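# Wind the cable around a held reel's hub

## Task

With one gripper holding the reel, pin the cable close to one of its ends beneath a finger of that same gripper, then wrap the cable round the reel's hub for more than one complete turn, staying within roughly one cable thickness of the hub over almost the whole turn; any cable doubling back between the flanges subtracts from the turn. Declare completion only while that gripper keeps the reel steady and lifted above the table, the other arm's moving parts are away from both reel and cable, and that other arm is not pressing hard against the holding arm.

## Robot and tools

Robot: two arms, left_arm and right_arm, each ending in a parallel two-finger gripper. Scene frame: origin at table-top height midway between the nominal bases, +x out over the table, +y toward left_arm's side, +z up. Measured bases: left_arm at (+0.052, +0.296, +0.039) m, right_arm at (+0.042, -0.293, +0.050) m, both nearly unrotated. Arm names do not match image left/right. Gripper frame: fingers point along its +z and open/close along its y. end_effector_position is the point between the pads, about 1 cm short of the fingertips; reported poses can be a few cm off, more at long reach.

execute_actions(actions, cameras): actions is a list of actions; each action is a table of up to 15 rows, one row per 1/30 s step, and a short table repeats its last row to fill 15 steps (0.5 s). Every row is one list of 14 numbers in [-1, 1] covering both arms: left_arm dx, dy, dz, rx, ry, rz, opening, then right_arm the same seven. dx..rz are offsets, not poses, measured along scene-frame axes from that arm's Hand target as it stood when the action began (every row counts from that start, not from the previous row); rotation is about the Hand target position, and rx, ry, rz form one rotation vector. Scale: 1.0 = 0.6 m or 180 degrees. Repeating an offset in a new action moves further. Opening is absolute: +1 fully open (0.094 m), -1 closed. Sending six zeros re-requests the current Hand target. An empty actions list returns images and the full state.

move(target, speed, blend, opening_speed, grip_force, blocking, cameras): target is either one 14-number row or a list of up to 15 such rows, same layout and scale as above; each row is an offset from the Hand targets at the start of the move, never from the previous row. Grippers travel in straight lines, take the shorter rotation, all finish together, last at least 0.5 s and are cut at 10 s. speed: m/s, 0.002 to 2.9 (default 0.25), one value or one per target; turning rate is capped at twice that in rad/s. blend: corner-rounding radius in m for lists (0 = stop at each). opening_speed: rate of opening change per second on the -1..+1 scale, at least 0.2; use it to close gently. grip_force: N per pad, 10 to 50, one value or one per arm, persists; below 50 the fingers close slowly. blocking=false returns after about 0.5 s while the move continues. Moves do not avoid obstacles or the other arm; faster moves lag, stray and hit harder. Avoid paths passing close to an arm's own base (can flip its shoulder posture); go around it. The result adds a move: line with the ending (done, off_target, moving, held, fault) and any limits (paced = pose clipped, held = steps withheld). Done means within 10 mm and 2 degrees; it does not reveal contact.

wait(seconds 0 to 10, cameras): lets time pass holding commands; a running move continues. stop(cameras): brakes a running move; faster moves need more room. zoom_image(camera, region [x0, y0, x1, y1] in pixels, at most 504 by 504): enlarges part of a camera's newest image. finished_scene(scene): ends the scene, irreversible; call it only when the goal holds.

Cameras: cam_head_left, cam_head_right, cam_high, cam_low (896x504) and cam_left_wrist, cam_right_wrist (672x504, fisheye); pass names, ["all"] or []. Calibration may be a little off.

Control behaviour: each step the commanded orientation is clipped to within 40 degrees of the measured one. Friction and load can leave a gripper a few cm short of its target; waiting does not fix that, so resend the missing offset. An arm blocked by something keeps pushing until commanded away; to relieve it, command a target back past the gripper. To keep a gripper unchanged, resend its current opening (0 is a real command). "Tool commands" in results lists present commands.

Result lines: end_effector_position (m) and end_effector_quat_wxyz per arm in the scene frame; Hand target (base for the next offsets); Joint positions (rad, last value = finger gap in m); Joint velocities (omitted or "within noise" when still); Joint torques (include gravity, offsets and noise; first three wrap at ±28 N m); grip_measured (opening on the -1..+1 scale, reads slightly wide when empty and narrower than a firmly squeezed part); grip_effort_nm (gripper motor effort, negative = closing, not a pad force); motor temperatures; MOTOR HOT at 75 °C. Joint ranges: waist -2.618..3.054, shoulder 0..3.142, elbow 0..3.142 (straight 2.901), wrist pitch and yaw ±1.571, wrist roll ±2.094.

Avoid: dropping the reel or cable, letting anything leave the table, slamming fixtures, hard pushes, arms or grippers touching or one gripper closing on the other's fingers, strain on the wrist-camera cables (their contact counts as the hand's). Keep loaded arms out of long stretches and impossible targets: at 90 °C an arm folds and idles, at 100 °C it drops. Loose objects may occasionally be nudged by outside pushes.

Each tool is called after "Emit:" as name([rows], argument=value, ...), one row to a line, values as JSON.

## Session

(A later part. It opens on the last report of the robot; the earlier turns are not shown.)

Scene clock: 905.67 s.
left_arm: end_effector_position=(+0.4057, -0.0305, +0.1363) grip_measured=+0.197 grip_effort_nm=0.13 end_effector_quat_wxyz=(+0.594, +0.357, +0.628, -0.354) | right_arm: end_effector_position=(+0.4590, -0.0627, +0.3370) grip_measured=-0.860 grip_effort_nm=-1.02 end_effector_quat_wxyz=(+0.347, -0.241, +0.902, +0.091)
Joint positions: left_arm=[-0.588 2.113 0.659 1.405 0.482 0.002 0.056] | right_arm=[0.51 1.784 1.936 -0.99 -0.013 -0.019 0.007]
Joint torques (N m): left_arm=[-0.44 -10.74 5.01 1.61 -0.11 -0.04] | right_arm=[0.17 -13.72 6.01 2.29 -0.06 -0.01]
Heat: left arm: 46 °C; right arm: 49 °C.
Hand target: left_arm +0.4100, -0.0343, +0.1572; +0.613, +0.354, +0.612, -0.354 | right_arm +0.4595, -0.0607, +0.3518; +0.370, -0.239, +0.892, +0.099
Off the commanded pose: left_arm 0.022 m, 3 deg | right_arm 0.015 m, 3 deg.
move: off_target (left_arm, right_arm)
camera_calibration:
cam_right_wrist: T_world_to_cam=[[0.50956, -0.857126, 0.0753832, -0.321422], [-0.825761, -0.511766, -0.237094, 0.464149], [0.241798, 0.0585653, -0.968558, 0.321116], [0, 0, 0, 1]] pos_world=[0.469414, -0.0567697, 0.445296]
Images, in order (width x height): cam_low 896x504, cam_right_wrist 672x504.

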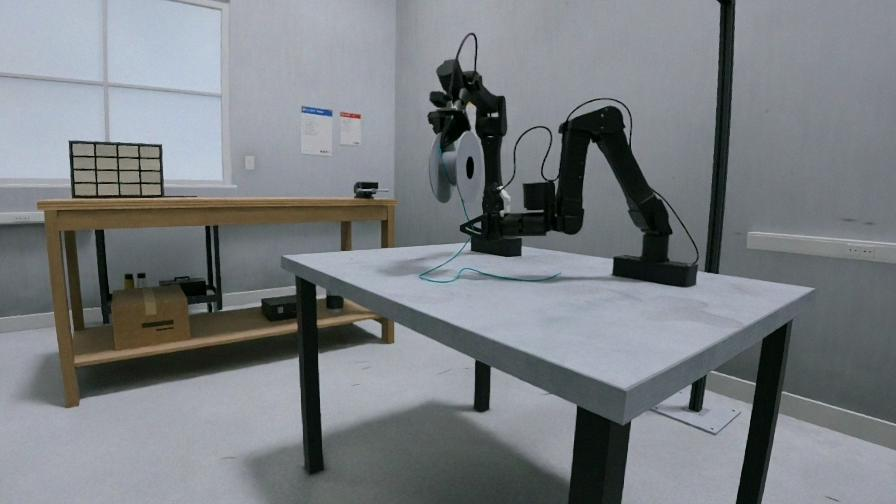

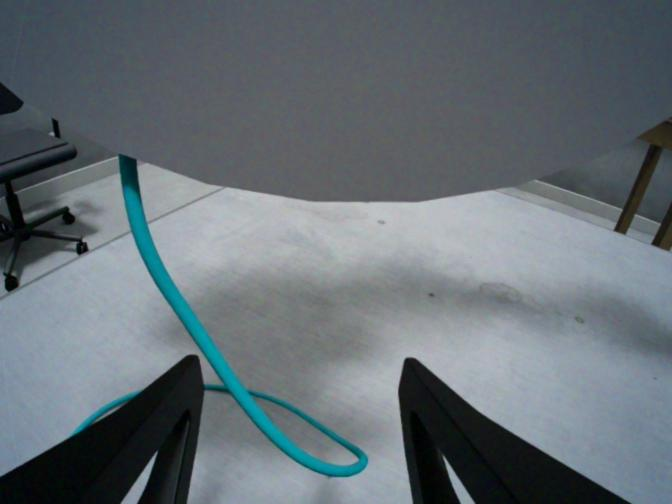

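Emit:
move([
  [0.0193,0.025,0.005,0,0,0,0.2, 0,0,0,0,0,0,-1],
  [0.0193,0.025,0.005,0,0,0,-0.96, 0,0,0,0,0,0,-1],
], speed=0.1, opening_speed=0.7, cameras=["cam_right_wrist","cam_low","cam_left_wrist"])

Scene clock: 912.63 s.
left_arm: end_effector_position=(+0.4152, -0.0164, +0.1343) grip_measured=-0.954 grip_effort_nm=-0.83 end_effector_quat_wxyz=(+0.591, +0.353, +0.634, -0.351) | right_arm: end_effector_position=(+0.4590, -0.0627, +0.3370) grip_measured=-0.860 grip_effort_nm=-1.02 end_effector_quat_wxyz=(+0.347, -0.241, +0.902, +0.091)
Joint positions: left_arm=[-0.539 2.109 0.659 1.387 0.52 0.002 0.002] | right_arm=[0.51 1.784 1.936 -0.99 -0.013 -0.019 0.007]
Joint torques (N m): left_arm=[0.42 -11.19 5.72 1.59 0.12 -0.02] | right_arm=[0.18 -13.76 6.01 2.28 -0.06 -0.01]
Heat: left arm: 44 °C; right arm: 50 °C.
Hand target: left_arm +0.4217, -0.0192, +0.1603; +0.613, +0.353, +0.612, -0.354 | right_arm +0.4595, -0.0607, +0.3518; +0.370, -0.239, +0.892, +0.099
Off the commanded pose: left_arm 0.027 m, 4 deg | right_arm 0.015 m, 3 deg.
move: off_target (left_arm, right_arm); target 2's new opening was sent with left_arm's hand 0.027 m and 4 deg from that target
camera_calibration:
cam_left_wrist: T_world_to_cam=[[-0.878011, -0.472362, 0.0772718, 0.338922], [-0.296387, 0.409791, -0.862685, 0.282457], [0.375835, -0.780349, -0.499803, -0.00239753], [0, 0, 0, 1]] pos_world=[0.382195, 0.0424749, 0.216284]
cam_right_wrist: T_world_to_cam=[[0.50956, -0.857126, 0.0753832, -0.321422], [-0.825761, -0.511766, -0.237094, 0.464149], [0.241798, 0.0585653, -0.968558, 0.321116], [0, 0, 0, 1]] pos_world=[0.469414, -0.0567697, 0.445296]
Images, in order (width x height): cam_low 896x504, cam_left_wrist 672x504, cam_right_wrist 672x504.

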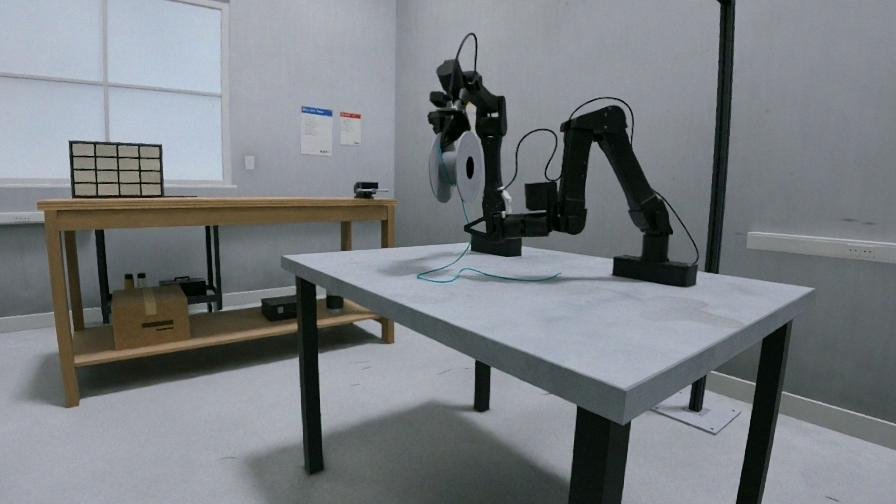

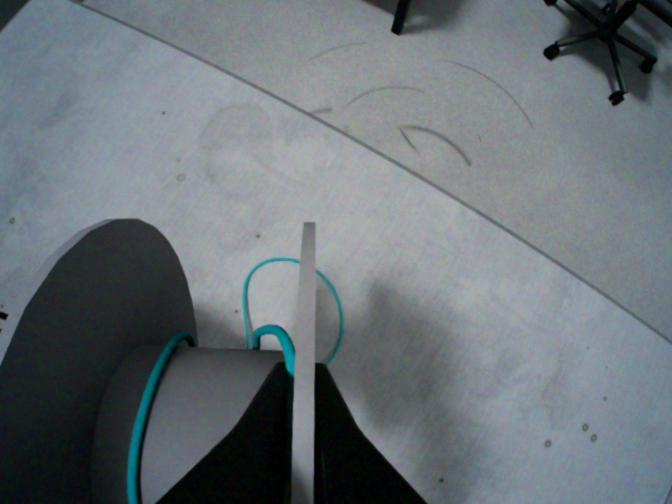

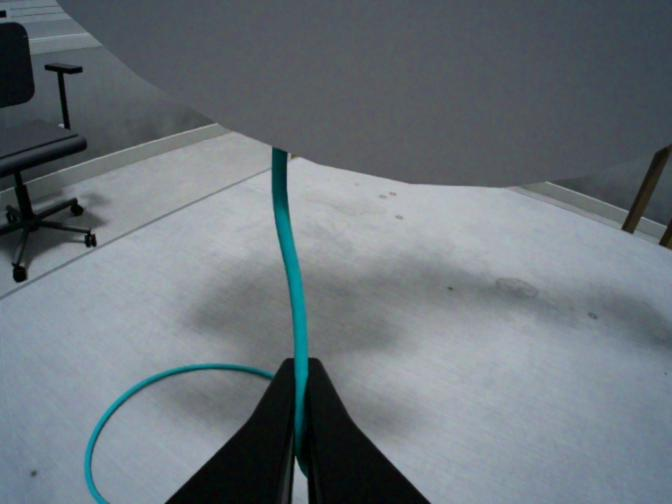

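Emit:
move([
  [-0.0265,-0.048,-0.034,0,0,0,-0.92, 0,0,0,0,0,0,-1],
  [-0.1835,-0.1423,0.0345,-0.125,0.2165,0,-0.92, 0,0,0,0,0,0,-1],
], speed=0.12, blend=[0.02,0], cameras=["cam_right_wrist","cam_low","cam_left_wrist"])

Scene clock: 926.43 s.
left_arm: end_effector_position=(+0.3212, -0.1020, +0.1741) grip_measured=-0.922 grip_effort_nm=0.12 end_effector_quat_wxyz=(+0.438, +0.084, +0.703, -0.554) | right_arm: end_effector_position=(+0.4525, -0.0663, +0.3294) grip_measured=-0.860 grip_effort_nm=-1.02 end_effector_quat_wxyz=(+0.328, -0.244, +0.908, +0.086)
Joint positions: left_arm=[-0.967 1.959 0.599 1.356 0.069 -0.784 0.004] | right_arm=[0.51 1.784 1.932 -1.027 -0.013 -0.023 0.007]
Joint torques (N m): left_arm=[-1.32 -10.03 3.37 1.51 0.1 0] | right_arm=[0.18 -13.93 6.22 2.6 -0.07 0.04]
Heat: left arm: 43 °C; right arm: 50 °C.
Hand target: left_arm +0.3116, -0.1046, +0.1810; +0.431, +0.092, +0.701, -0.561 | right_arm +0.4595, -0.0607, +0.3518; +0.370, -0.239, +0.892, +0.099
Off the commanded pose: left_arm 0.012 m, 2 deg | right_arm 0.024 m, 5 deg.
move: off_target (left_arm, right_arm); blend cut to 0.0193 m at target 1
camera_calibration:
cam_left_wrist: T_world_to_cam=[[-0.592431, -0.323294, 0.737907, 0.0213415], [-0.789828, 0.0526021, -0.611069, 0.402297], [0.15874, -0.944835, -0.28651, 0.00180528], [0, 0, 0, 1]] pos_world=[0.330102, -0.0125564, 0.2306]
cam_right_wrist: T_world_to_cam=[[0.515183, -0.853654, 0.0765573, -0.323203], [-0.831507, -0.519471, -0.196839, 0.443954], [0.207802, 0.0377504, -0.977442, 0.33242], [0, 0, 0, 1]] pos_world=[0.466583, -0.0578316, 0.437052]
Images, in order (width x height): cam_low 896x504, cam_left_wrist 672x504, cam_right_wrist 672x504.

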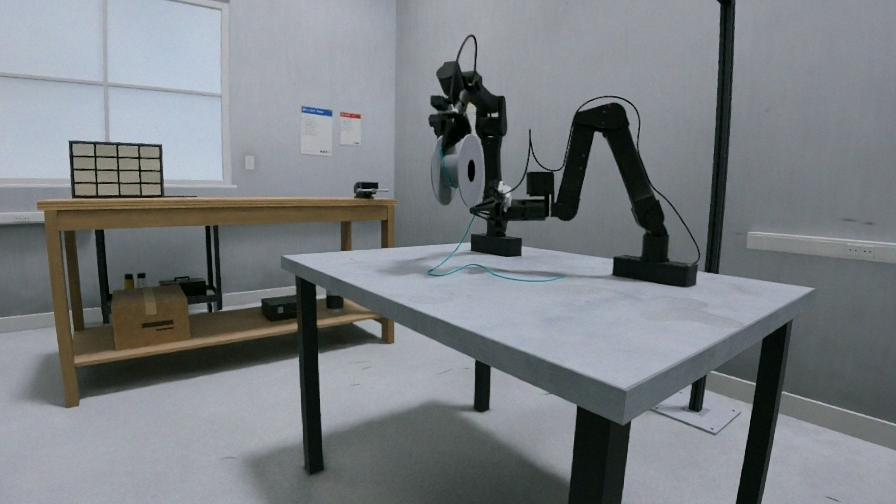

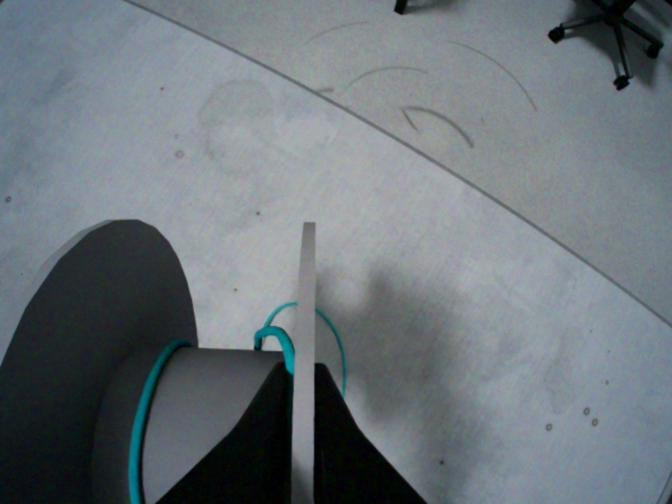

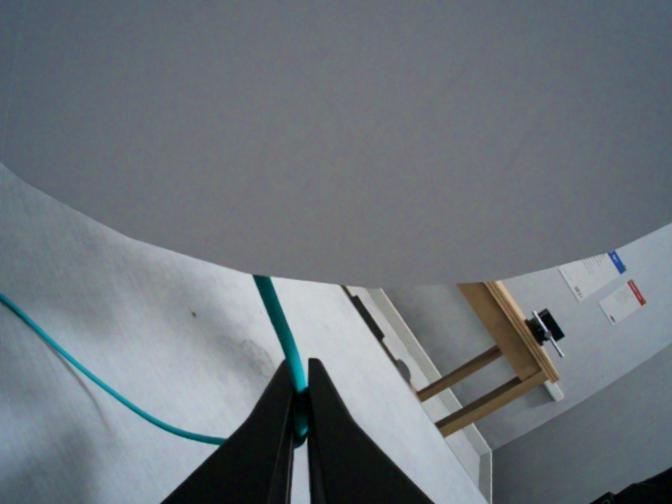

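Emit:
move(target=[-0.066,-0.053,0.2067,-0.125,0.2165,0,-0.90, 0,0,0,0,0,0,-1], speed=0.12, cameras=["cam_right_wrist","cam_low","cam_left_wrist"])

Scene clock: 935.77 s.
left_arm: end_effector_position=(+0.2726, -0.1352, +0.2741) grip_measured=-0.903 grip_effort_nm=0.13 end_effector_quat_wxyz=(+0.177, -0.185, +0.706, -0.661) | right_arm: end_effector_position=(+0.4574, -0.0636, +0.3341) grip_measured=-0.860 grip_effort_nm=-1.02 end_effector_quat_wxyz=(+0.342, -0.243, +0.903, +0.089)
Joint positions: left_arm=[-1.142 1.567 0.779 0.724 -0.074 -1.569 0.005] | right_arm=[0.51 1.784 1.932 -0.998 -0.013 -0.023 0.007]
Joint torques (N m): left_arm=[-0.54 -8.96 9.06 1.63 -0.12 0] | right_arm=[0.16 -13.81 6.23 2.35 -0.06 0.05]
Heat: left arm: 42 °C; right arm: 50 °C.
Hand target: left_arm +0.2720, -0.1364, +0.3050; +0.184, -0.183, +0.683, -0.683 | right_arm +0.4595, -0.0607, +0.3518; +0.370, -0.239, +0.892, +0.099
Off the commanded pose: left_arm 0.031 m, 4 deg | right_arm 0.018 m, 4 deg.
move: off_target (left_arm, right_arm)
camera_calibration:
cam_left_wrist: T_world_to_cam=[[0.0482655, -0.0035717, 0.998828, -0.29487], [-0.997749, -0.0467753, 0.0480461, 0.289291], [0.0465489, -0.998899, -0.00582129, -0.0468986], [0, 0, 0, 1]] pos_world=[0.305055, -0.0343685, 0.280352]
cam_right_wrist: T_world_to_cam=[[0.513192, -0.854732, 0.0778887, -0.323421], [-0.826153, -0.516543, -0.225068, 0.457504], [0.232605, 0.051155, -0.971225, 0.323355], [0, 0, 0, 1]] pos_world=[0.468731, -0.0566595, 0.44221]
Images, in order (width x height): cam_low 896x504, cam_left_wrist 672x504, cam_right_wrist 672x504.

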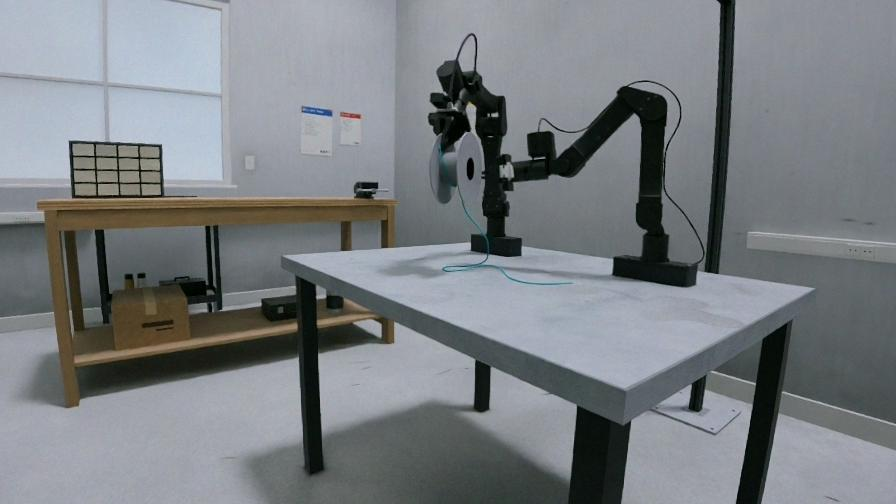

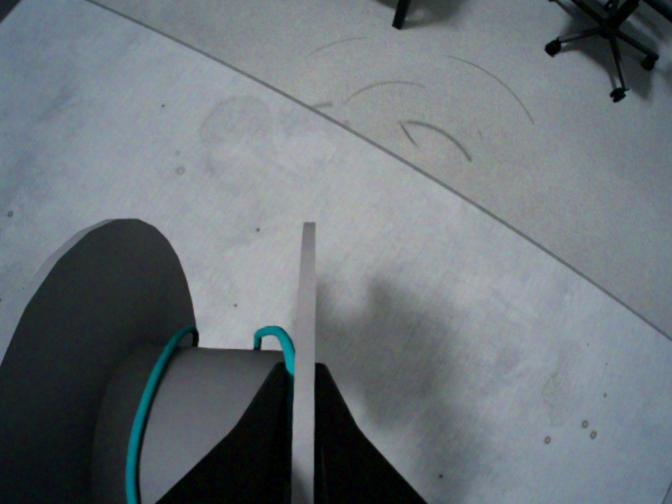

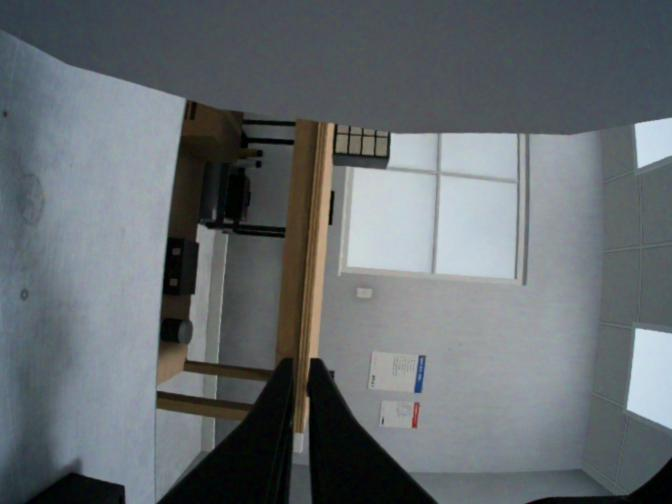

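Emit:
move([
  [-0.02,0.195,-0.213,0.125,-0.2165,0,0.2, 0,0,0,0,0,0,-1],
  [0.20,0.30,-0.23,0.25,-0.433,0,0.2, 0,0,0,0,0,0,-1],
], speed=0.18, blend=[0.04,0], cameras=["cam_left_wrist","cam_low","cam_right_wrist"])

Scene clock: 967.43 s.
left_arm: end_effector_position=(+0.3869, +0.0444, +0.1579) grip_measured=+0.197 grip_effort_nm=0.13 end_effector_quat_wxyz=(+0.595, +0.346, +0.630, -0.358) | right_arm: end_effector_position=(+0.4574, -0.0636, +0.3341) grip_measured=-0.860 grip_effort_nm=-1.02 end_effector_quat_wxyz=(+0.342, -0.243, +0.903, +0.089)
Joint positions: left_arm=[-0.392 1.92 0.44 1.436 0.667 -0.012 0.056] | right_arm=[0.51 1.784 1.932 -0.998 -0.013 -0.023 0.007]
Joint torques (N m): left_arm=[0.47 -5.81 5.01 1.87 0.13 0.11] | right_arm=[0.16 -13.81 6.26 2.35 -0.06 0.05]
Heat: left arm: 42 °C; right arm: 50 °C.
Hand target: left_arm +0.3920, +0.0436, +0.1670; +0.613, +0.353, +0.612, -0.354 | right_arm +0.4595, -0.0607, +0.3518; +0.370, -0.239, +0.892, +0.099
Off the commanded pose: left_arm 0.010 m, 3 deg | right_arm 0.018 m, 4 deg.
move: off_target (left_arm, right_arm)
camera_calibration:
cam_left_wrist: T_world_to_cam=[[-0.877694, -0.471308, 0.086726, 0.339294], [-0.295687, 0.390193, -0.871962, 0.271639], [0.377123, -0.79096, -0.48183, 0.0644822], [0, 0, 0, 1]] pos_world=[0.353799, 0.104923, 0.238503]
cam_right_wrist: T_world_to_cam=[[0.513192, -0.854732, 0.0778887, -0.323421], [-0.826153, -0.516543, -0.225068, 0.457504], [0.232605, 0.051155, -0.971225, 0.323355], [0, 0, 0, 1]] pos_world=[0.468731, -0.0566595, 0.44221]
Images, in order (width x height): cam_low 896x504, cam_left_wrist 672x504, cam_right_wrist 672x504.

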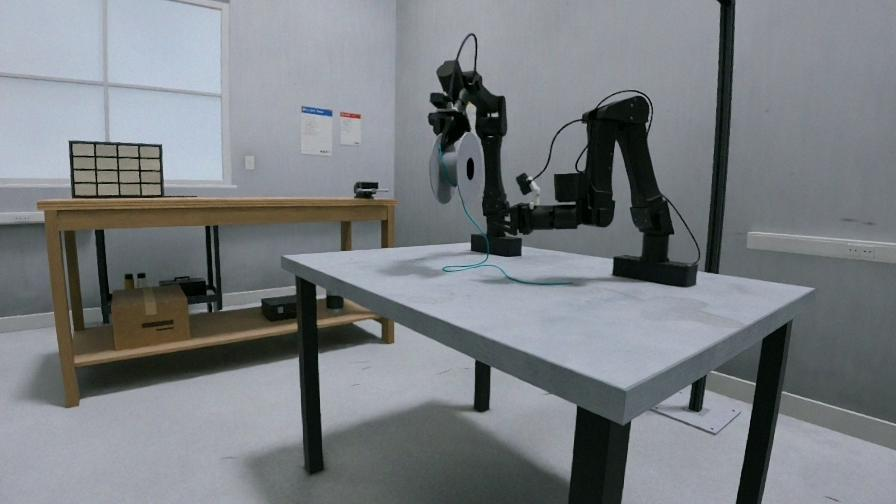

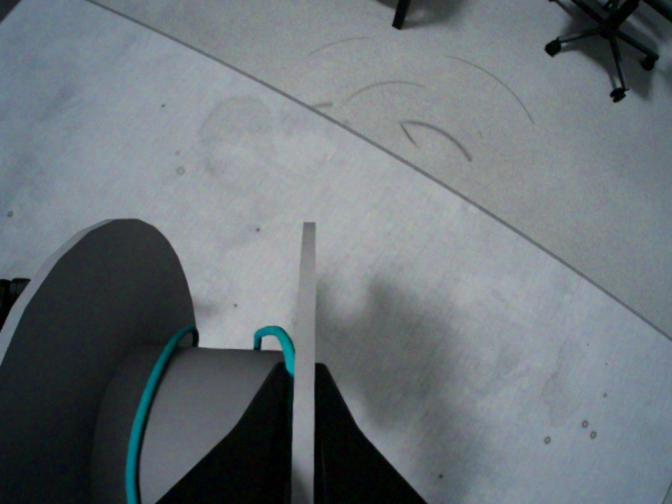

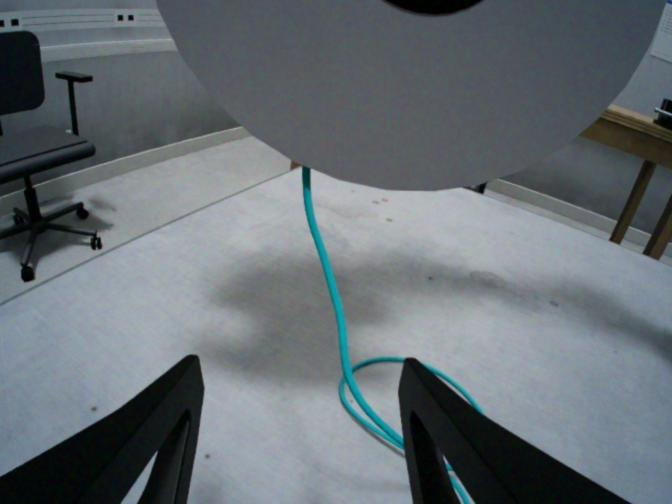

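Emit:
move(target=[0.0668,-0.1577,-0.002,0,0,0,0.2, 0,0,0,0,0,0,-1], speed=0.15, cameras=["cam_right_wrist"])

Scene clock: 1001.57 s.
left_arm: end_effector_position=(+0.4269, -0.0476, +0.1619) grip_measured=+0.197 grip_effort_nm=0.13 end_effector_quat_wxyz=(+0.603, +0.353, +0.619, -0.359) | right_arm: end_effector_position=(+0.4574, -0.0636, +0.3341) grip_measured=-0.860 grip_effort_nm=-1.02 end_effector_quat_wxyz=(+0.342, -0.243, +0.903, +0.089)
Joint positions: left_arm=[-0.596 2.087 0.776 1.294 0.476 -0.011 0.056] | right_arm=[0.51 1.784 1.932 -0.998 -0.013 -0.023 0.007]
Joint torques (N m): left_arm=[-0.35 -7.69 6.24 1.68 -0.09 0.11] | right_arm=[0.2 -13.82 6.22 2.36 -0.07 0.06]
Heat: left arm: 42 °C; right arm: 51 °C.
Hand target: left_arm +0.4321, -0.0511, +0.1658; +0.613, +0.353, +0.612, -0.354 | right_arm +0.4595, -0.0607, +0.3518; +0.370, -0.239, +0.892, +0.099
Off the commanded pose: left_arm 0.007 m, 2 deg | right_arm 0.018 m, 4 deg.
move: off_target (right_arm)
camera_calibration:
cam_right_wrist: T_world_to_cam=[[0.513192, -0.854732, 0.0778887, -0.323421], [-0.826153, -0.516543, -0.225068, 0.457504], [0.232605, 0.051155, -0.971225, 0.323355], [0, 0, 0, 1]] pos_world=[0.468731, -0.0566595, 0.44221]
Images, in order (width x height): cam_right_wrist 672x504.

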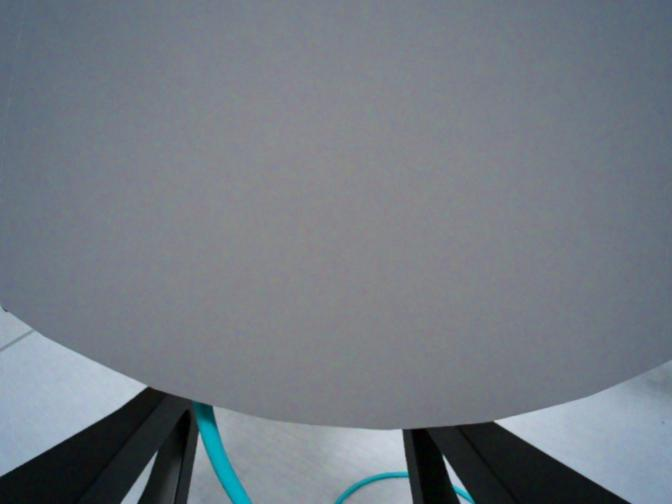

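Emit:
move(target=[0,0,-0.047,0,0,0,0.2, 0,0,0,0,0,0,-1], speed=0.1, cameras=["cam_right_wrist"])

Scene clock: 1004.67 s.
left_arm: end_effector_position=(+0.4261, -0.0469, +0.1233) grip_measured=+0.197 grip_effort_nm=0.13 end_effector_quat_wxyz=(+0.586, +0.354, +0.635, -0.357) | right_arm: end_effector_position=(+0.4574, -0.0636, +0.3342) grip_measured=-0.860 grip_effort_nm=-1.02 end_effector_quat_wxyz=(+0.342, -0.243, +0.903, +0.089)
Joint positions: left_arm=[-0.596 2.197 0.776 1.357 0.475 -0.01 0.056] | right_arm=[0.51 1.784 1.932 -0.998 -0.013 -0.023 0.007]
Joint torques (N m): left_arm=[-0.17 -8.18 5.64 2.06 -0.07 0.11] | right_arm=[0.16 -13.81 6.24 2.35 -0.06 0.04]
Heat: left arm: 42 °C; right arm: 51 °C.
Hand target: left_arm +0.4321, -0.0511, +0.1377; +0.613, +0.353, +0.612, -0.354 | right_arm +0.4595, -0.0607, +0.3518; +0.370, -0.239, +0.892, +0.099
Off the commanded pose: left_arm 0.016 m, 4 deg | right_arm 0.018 m, 4 deg.
move: off_target (left_arm, right_arm)
camera_calibration:
cam_right_wrist: T_world_to_cam=[[0.513163, -0.854747, 0.0779241, -0.323431], [-0.826059, -0.516498, -0.225512, 0.45768], [0.233004, 0.0513546, -0.971119, 0.323229], [0, 0, 0, 1]] pos_world=[0.46873, -0.0566599, 0.44231]
Images, in order (width x height): cam_right_wrist 672x504.

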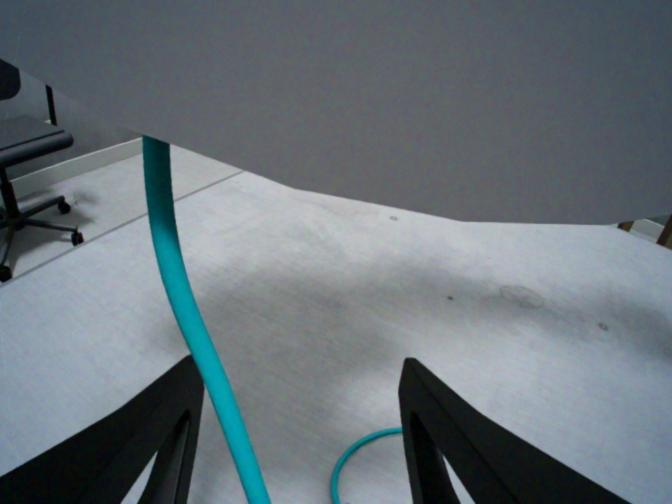

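Emit:
move([
  [0.0173,0.01,0.003,0,0,0,0.2, 0,0,0,0,0,0,-1],
  [0.0173,0.01,0.003,0,0,0,-0.96, 0,0,0,0,0,0,-1],
], speed=0.1, opening_speed=0.8, cameras=["cam_right_wrist","cam_low"])

Scene clock: 1009.80 s.
left_arm: end_effector_position=(+0.4372, -0.0435, +0.1324) grip_measured=-0.957 grip_effort_nm=-0.16 end_effector_quat_wxyz=(+0.598, +0.350, +0.628, -0.355) | right_arm: end_effector_position=(+0.4574, -0.0636, +0.3342) grip_measured=-0.860 grip_effort_nm=-1.02 end_effector_quat_wxyz=(+0.342, -0.243, +0.903, +0.089)
Joint positions: left_arm=[-0.575 2.197 0.804 1.357 0.485 -0.01 0.002] | right_arm=[0.51 1.784 1.932 -0.998 -0.013 -0.023 0.007]
Joint torques (N m): left_arm=[0.55 -7.86 5.78 1.89 0.14 0.09] | right_arm=[0.16 -13.81 6.24 2.35 -0.06 0.04]
Heat: left arm: 43 °C; right arm: 51 °C.
Hand target: left_arm +0.4424, -0.0451, +0.1395; +0.613, +0.353, +0.612, -0.354 | right_arm +0.4595, -0.0607, +0.3518; +0.370, -0.239, +0.892, +0.099
Off the commanded pose: left_arm 0.009 m, 3 deg | right_arm 0.018 m, 4 deg.
move: off_target (left_arm, right_arm); target 2's new opening was sent with left_arm's hand 0.009 m and 3 deg from that target
camera_calibration:
cam_right_wrist: T_world_to_cam=[[0.513163, -0.854747, 0.0779241, -0.323431], [-0.826059, -0.516498, -0.225512, 0.45768], [0.233004, 0.0513546, -0.971119, 0.323229], [0, 0, 0, 1]] pos_world=[0.46873, -0.0566599, 0.44231]
Images, in order (width x height): cam_low 896x504, cam_right_wrist 672x504.

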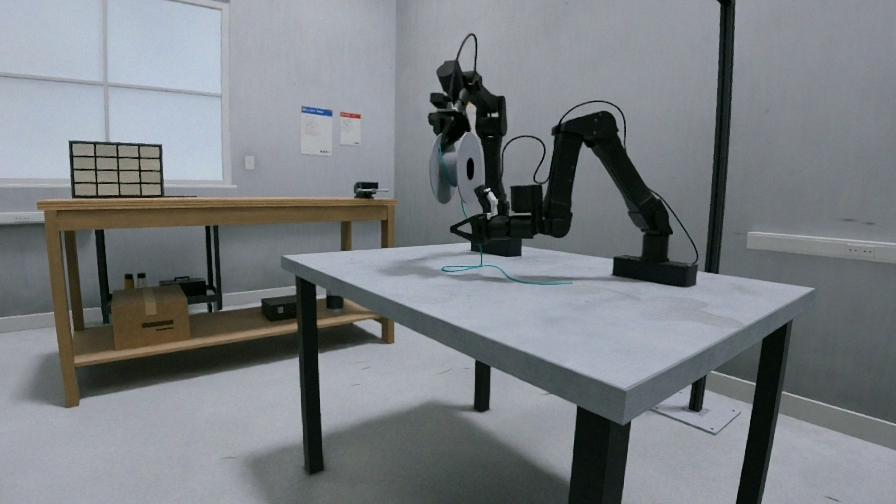

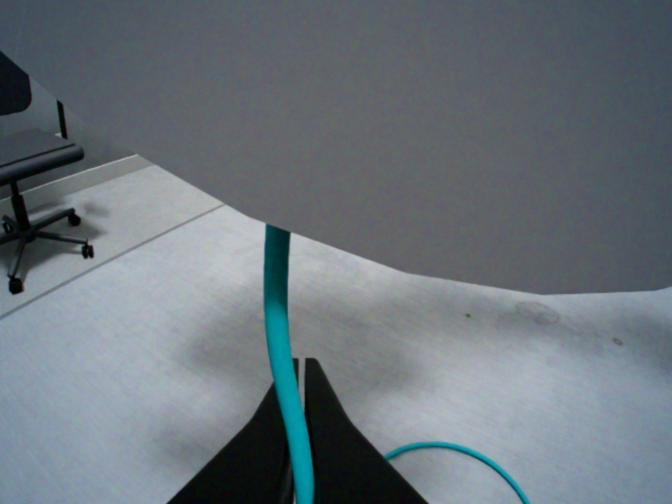

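Emit:
move([
  [-0.0573,-0.0215,-0.016,0,0,0,-0.96, 0,0,0,0,0,0,-1],
  [-0.230,-0.1215,0.0675,-0.125,0.2165,0,-0.96, 0,0,0,0,0,0,-1],
], speed=0.1, blend=[0.02,0], cameras=["cam_right_wrist","cam_low","cam_left_wrist"])

Scene clock: 1020.93 s.
left_arm: end_effector_position=(+0.3066, -0.1193, +0.1649) grip_measured=-0.957 grip_effort_nm=-0.16 end_effector_quat_wxyz=(+0.424, +0.095, +0.711, -0.554) | right_arm: end_effector_position=(+0.4574, -0.0636, +0.3342) grip_measured=-0.860 grip_effort_nm=-1.02 end_effector_quat_wxyz=(+0.342, -0.243, +0.903, +0.089)
Joint positions: left_arm=[-1.021 1.988 0.627 1.333 0.046 -0.783 0.002] | right_arm=[0.51 1.784 1.932 -0.998 -0.013 -0.023 0.007]
Joint torques (N m): left_arm=[-0.49 -10.65 3.54 1.66 -0.07 0] | right_arm=[0.18 -13.81 6.23 2.35 -0.06 0.04]
Heat: left arm: 43 °C; right arm: 51 °C.
Hand target: left_arm +0.3045, -0.1180, +0.1799; +0.431, +0.092, +0.701, -0.561 | right_arm +0.4595, -0.0607, +0.3518; +0.370, -0.239, +0.892, +0.099
Off the commanded pose: left_arm 0.015 m, 2 deg | right_arm 0.018 m, 4 deg.
move: off_target (left_arm, right_arm); blend cut to 0.0189 m at target 1
camera_calibration:
cam_left_wrist: T_world_to_cam=[[-0.592621, -0.320419, 0.739008, 0.0142223], [-0.795566, 0.0893242, -0.599246, 0.390242], [0.125998, -0.943055, -0.30785, -0.00115244], [0, 0, 0, 1]] pos_world=[0.319037, -0.0313877, 0.222986]
cam_right_wrist: T_world_to_cam=[[0.513163, -0.854747, 0.0779241, -0.323431], [-0.826059, -0.516498, -0.225512, 0.45768], [0.233004, 0.0513546, -0.971119, 0.323229], [0, 0, 0, 1]] pos_world=[0.46873, -0.0566599, 0.44231]
Images, in order (width x height): cam_low 896x504, cam_left_wrist 672x504, cam_right_wrist 672x504.

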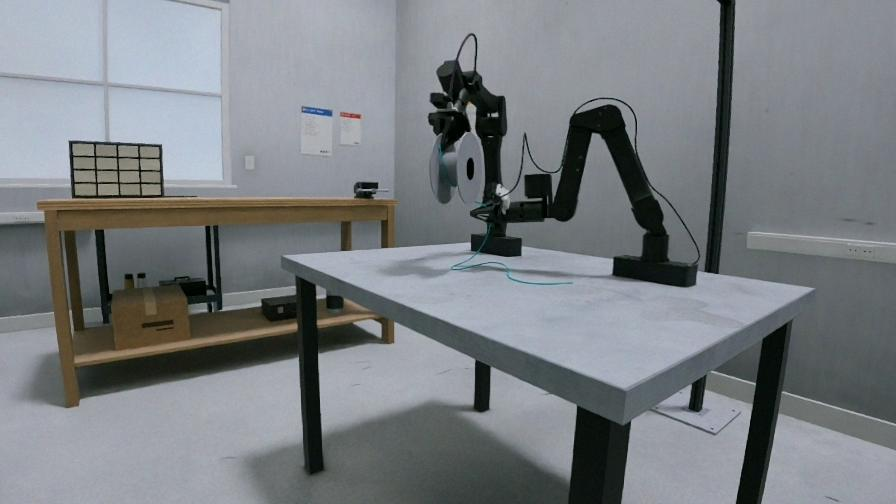

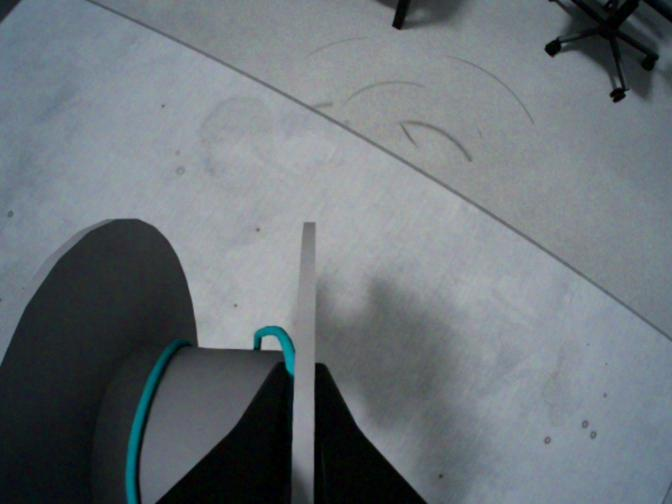

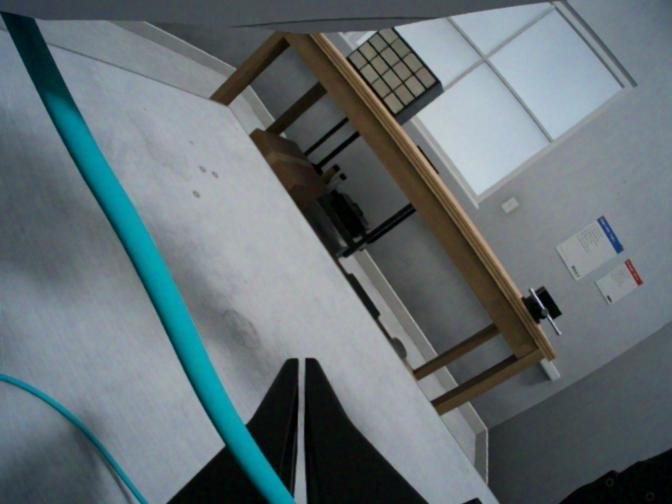

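Emit:
move(target=[-0.071,-0.0447,0.2083,-0.125,0.2165,0,-0.96, 0,0,0,0,0,0,-1], speed=0.13, cameras=["cam_right_wrist","cam_low","cam_left_wrist"])

Scene clock: 1041.53 s.
left_arm: end_effector_position=(+0.2645, -0.1425, +0.2725) grip_measured=-0.957 grip_effort_nm=-0.16 end_effector_quat_wxyz=(+0.181, -0.186, +0.707, -0.658) | right_arm: end_effector_position=(+0.4574, -0.0636, +0.3342) grip_measured=-0.860 grip_effort_nm=-1.01 end_effector_quat_wxyz=(+0.342, -0.243, +0.903, +0.089)
Joint positions: left_arm=[-1.181 1.582 0.791 0.723 -0.12 -1.569 0.002] | right_arm=[0.51 1.784 1.932 -0.998 -0.013 -0.023 0.007]
Joint torques (N m): left_arm=[-0.87 -9.17 9.28 1.7 -0.1 0] | right_arm=[0.16 -13.78 6.23 2.35 -0.06 0.05]
Heat: left arm: 42 °C; right arm: 51 °C.
Hand target: left_arm +0.2619, -0.1447, +0.3049; +0.184, -0.183, +0.683, -0.683 | right_arm +0.4595, -0.0607, +0.3518; +0.370, -0.239, +0.892, +0.099
Off the commanded pose: left_arm 0.033 m, 4 deg | right_arm 0.018 m, 4 deg.
move: off_target (left_arm, right_arm)
camera_calibration:
cam_left_wrist: T_world_to_cam=[[0.0469248, -0.00846856, 0.998863, -0.293272], [-0.997434, -0.0545204, 0.0463955, 0.280186], [0.0540655, -0.998477, -0.0110052, -0.0543588], [0, 0, 0, 1]] pos_world=[0.296168, -0.0414837, 0.279341]
cam_right_wrist: T_world_to_cam=[[0.513163, -0.854747, 0.0779241, -0.323431], [-0.826059, -0.516498, -0.225512, 0.45768], [0.233004, 0.0513546, -0.971119, 0.323229], [0, 0, 0, 1]] pos_world=[0.46873, -0.0566599, 0.44231]
Images, in order (width x height): cam_low 896x504, cam_left_wrist 672x504, cam_right_wrist 672x504.

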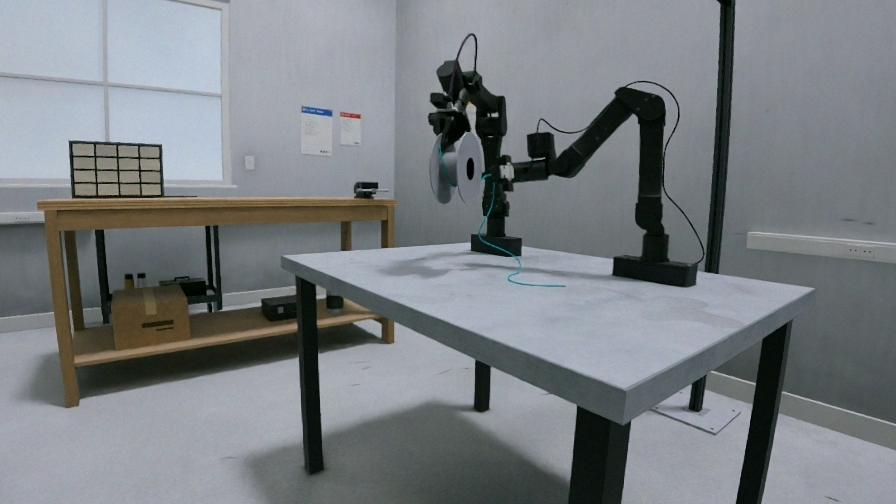

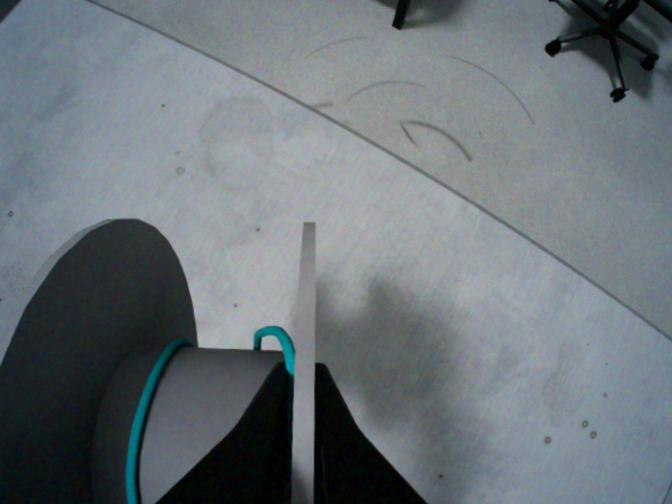

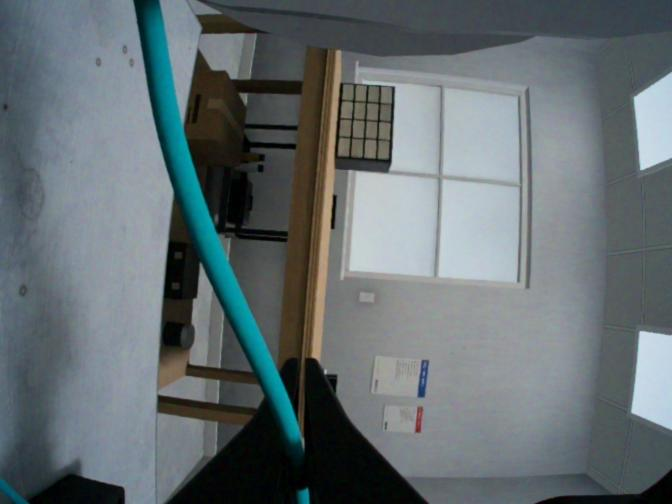

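Emit:
execute_actions(actions=[], cameras=["cam_head_left","cam_low","cam_left_wrist","cam_right_wrist"])

Scene clock: 1059.27 s.
left_arm: end_effector_position=(+0.2645, -0.1425, +0.2724) grip_measured=-0.957 grip_effort_nm=-0.16 end_effector_quat_wxyz=(+0.181, -0.187, +0.707, -0.658) | right_arm: end_effector_position=(+0.4574, -0.0636, +0.3342) grip_measured=-0.860 grip_effort_nm=-1.02 end_effector_quat_wxyz=(+0.342, -0.243, +0.903, +0.089)
Joint positions: left_arm=[-1.181 1.582 0.791 0.722 -0.12 -1.57 0.002] | right_arm=[0.51 1.784 1.932 -0.998 -0.013 -0.023 0.007]
Joint velocities: within noise
Joint torques (N m): left_arm=[-0.77 -9.25 9.25 1.65 -0.07 -0.01] | right_arm=[0.16 -13.79 6.24 2.35 -0.07 0.04]
Motor temperatures (°C): left_arm=[29 37 41 41 27 28 30] | right_arm=[30 51 41 45 27 26 36]
Heat: left arm: 41 °C; right arm: 51 °C.
Hand target: left_arm +0.2619, -0.1448, +0.3050; +0.184, -0.183, +0.683, -0.683 | right_arm +0.4595, -0.0607, +0.3518; +0.370, -0.239, +0.892, +0.099
Tool commands: left_gripper/opening=-0.96 right_gripper/opening=-1.0
Off the commanded pose: left_arm 0.033 m, 4 deg | right_arm 0.018 m, 4 deg.
camera_calibration:
cam_left_wrist: T_world_to_cam=[[0.0477228, -0.00842856, 0.998825, -0.293398], [-0.997392, -0.0546162, 0.0471934, 0.279952], [0.0541543, -0.998472, -0.011013, -0.0543839], [0, 0, 0, 1]] pos_world=[0.296169, -0.0414838, 0.279242]
cam_right_wrist: T_world_to_cam=[[0.513163, -0.854747, 0.0779241, -0.323431], [-0.826059, -0.516498, -0.225512, 0.45768], [0.233004, 0.0513546, -0.971119, 0.323229], [0, 0, 0, 1]] pos_world=[0.46873, -0.0566599, 0.44231]
Images, in order (width x height): cam_head_left 896x504, cam_low 896x504, cam_left_wrist 672x504, cam_right_wrist 672x504.

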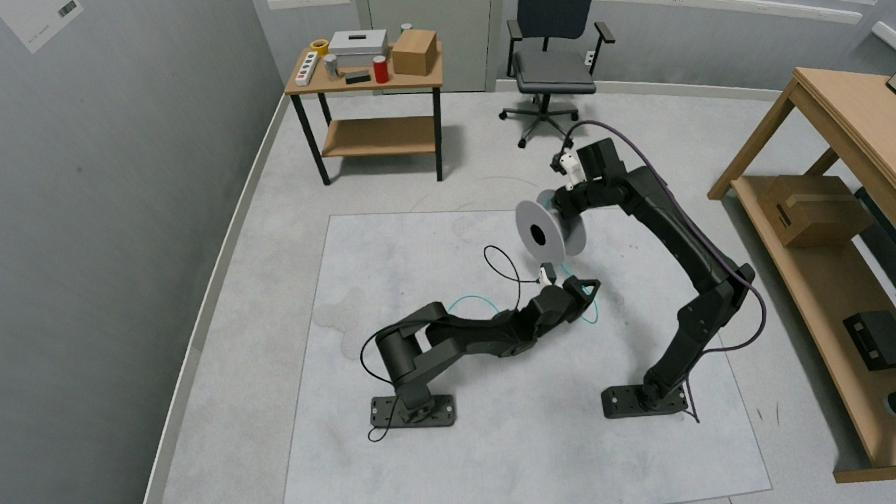

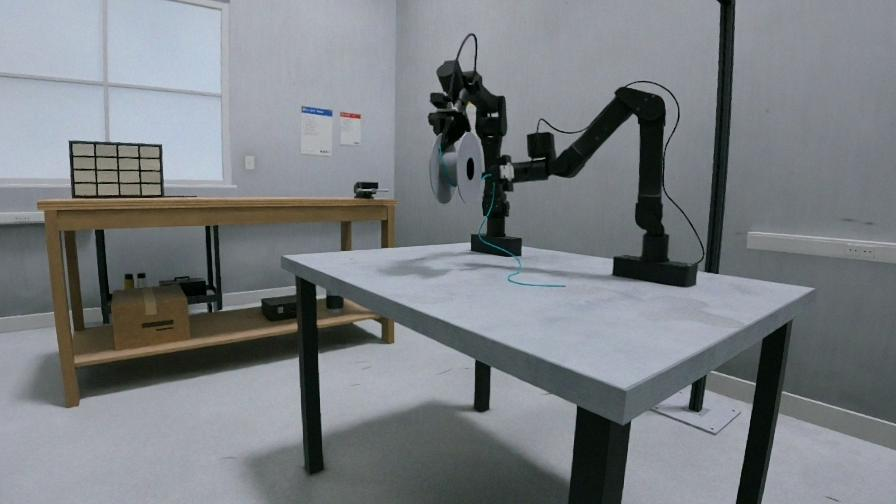

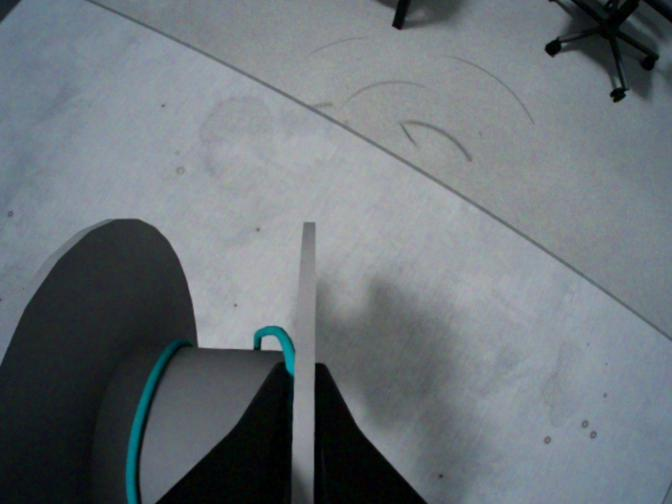

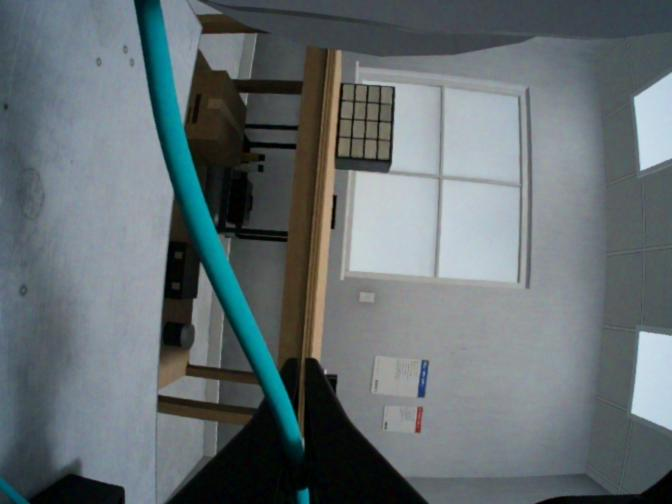

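Emit:
move(target=[-0.066,-0.028,0.058,-0.028,0.048,0,-0.96,0,0,0,0,0,0,-1], speed=0.1, cameras=["cam_right_wrist","cam_left_wrist"])

Scene clock: 1065.27 s.
left_arm: end_effector_position=(+0.2283, -0.1602, +0.3030) grip_measured=-0.957 grip_effort_nm=-0.16 end_effector_quat_wxyz=(+0.130, -0.247, +0.690, -0.668) | right_arm: end_effector_position=(+0.4557, -0.0645, +0.3325) grip_measured=-0.860 grip_effort_nm=-1.02 end_effector_quat_wxyz=(+0.337, -0.244, +0.905, +0.088)
Joint positions: left_arm=[-1.316 1.537 0.891 0.569 -0.264 -1.743 0.002] | right_arm=[0.51 1.784 1.932 -1.008 -0.013 -0.023 0.007]
Joint torques (N m): left_arm=[-1.13 -9.22 10.07 1.69 -0.04 -0.04] | right_arm=[0.18 -13.82 6.23 2.44 -0.06 0.05]
Heat: left arm: 42 °C; right arm: 51 °C.
Hand target: left_arm +0.2223, -0.1616, +0.3395; +0.123, -0.242, +0.664, -0.696 | right_arm +0.4595, -0.0607, +0.3518; +0.370, -0.239, +0.892, +0.099
Off the commanded pose: left_arm 0.037 m, 5 deg | right_arm 0.020 m, 4 deg.
move: off_target (left_arm, right_arm)
camera_calibration:
cam_left_wrist: T_world_to_cam=[[0.187985, 0.0697402, 0.979693, -0.33606], [-0.979006, -0.0667148, 0.192602, 0.191257], [0.0787922, -0.995332, 0.0557347, -0.0951028], [0, 0, 0, 1]] pos_world=[0.257909, -0.0584623, 0.2977]
cam_right_wrist: T_world_to_cam=[[0.513871, -0.85436, 0.0775003, -0.323339], [-0.828049, -0.517593, -0.21548, 0.452859], [0.224211, 0.0465551, -0.973428, 0.326458], [0, 0, 0, 1]] pos_world=[0.467948, -0.05705, 0.440425]
Images, in order (width x height): cam_left_wrist 672x504, cam_right_wrist 672x504.

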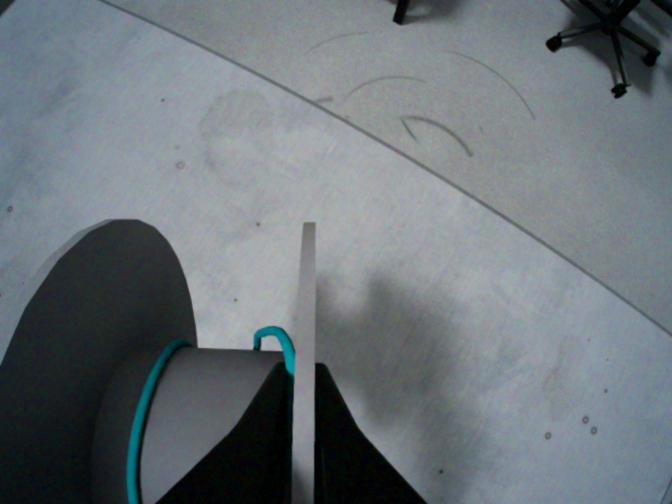

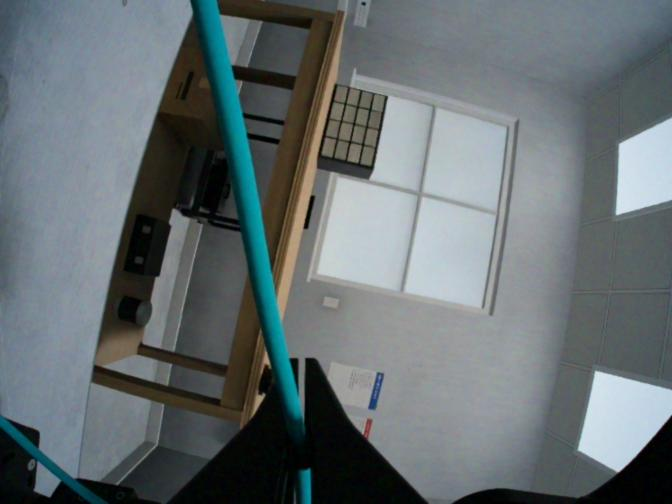

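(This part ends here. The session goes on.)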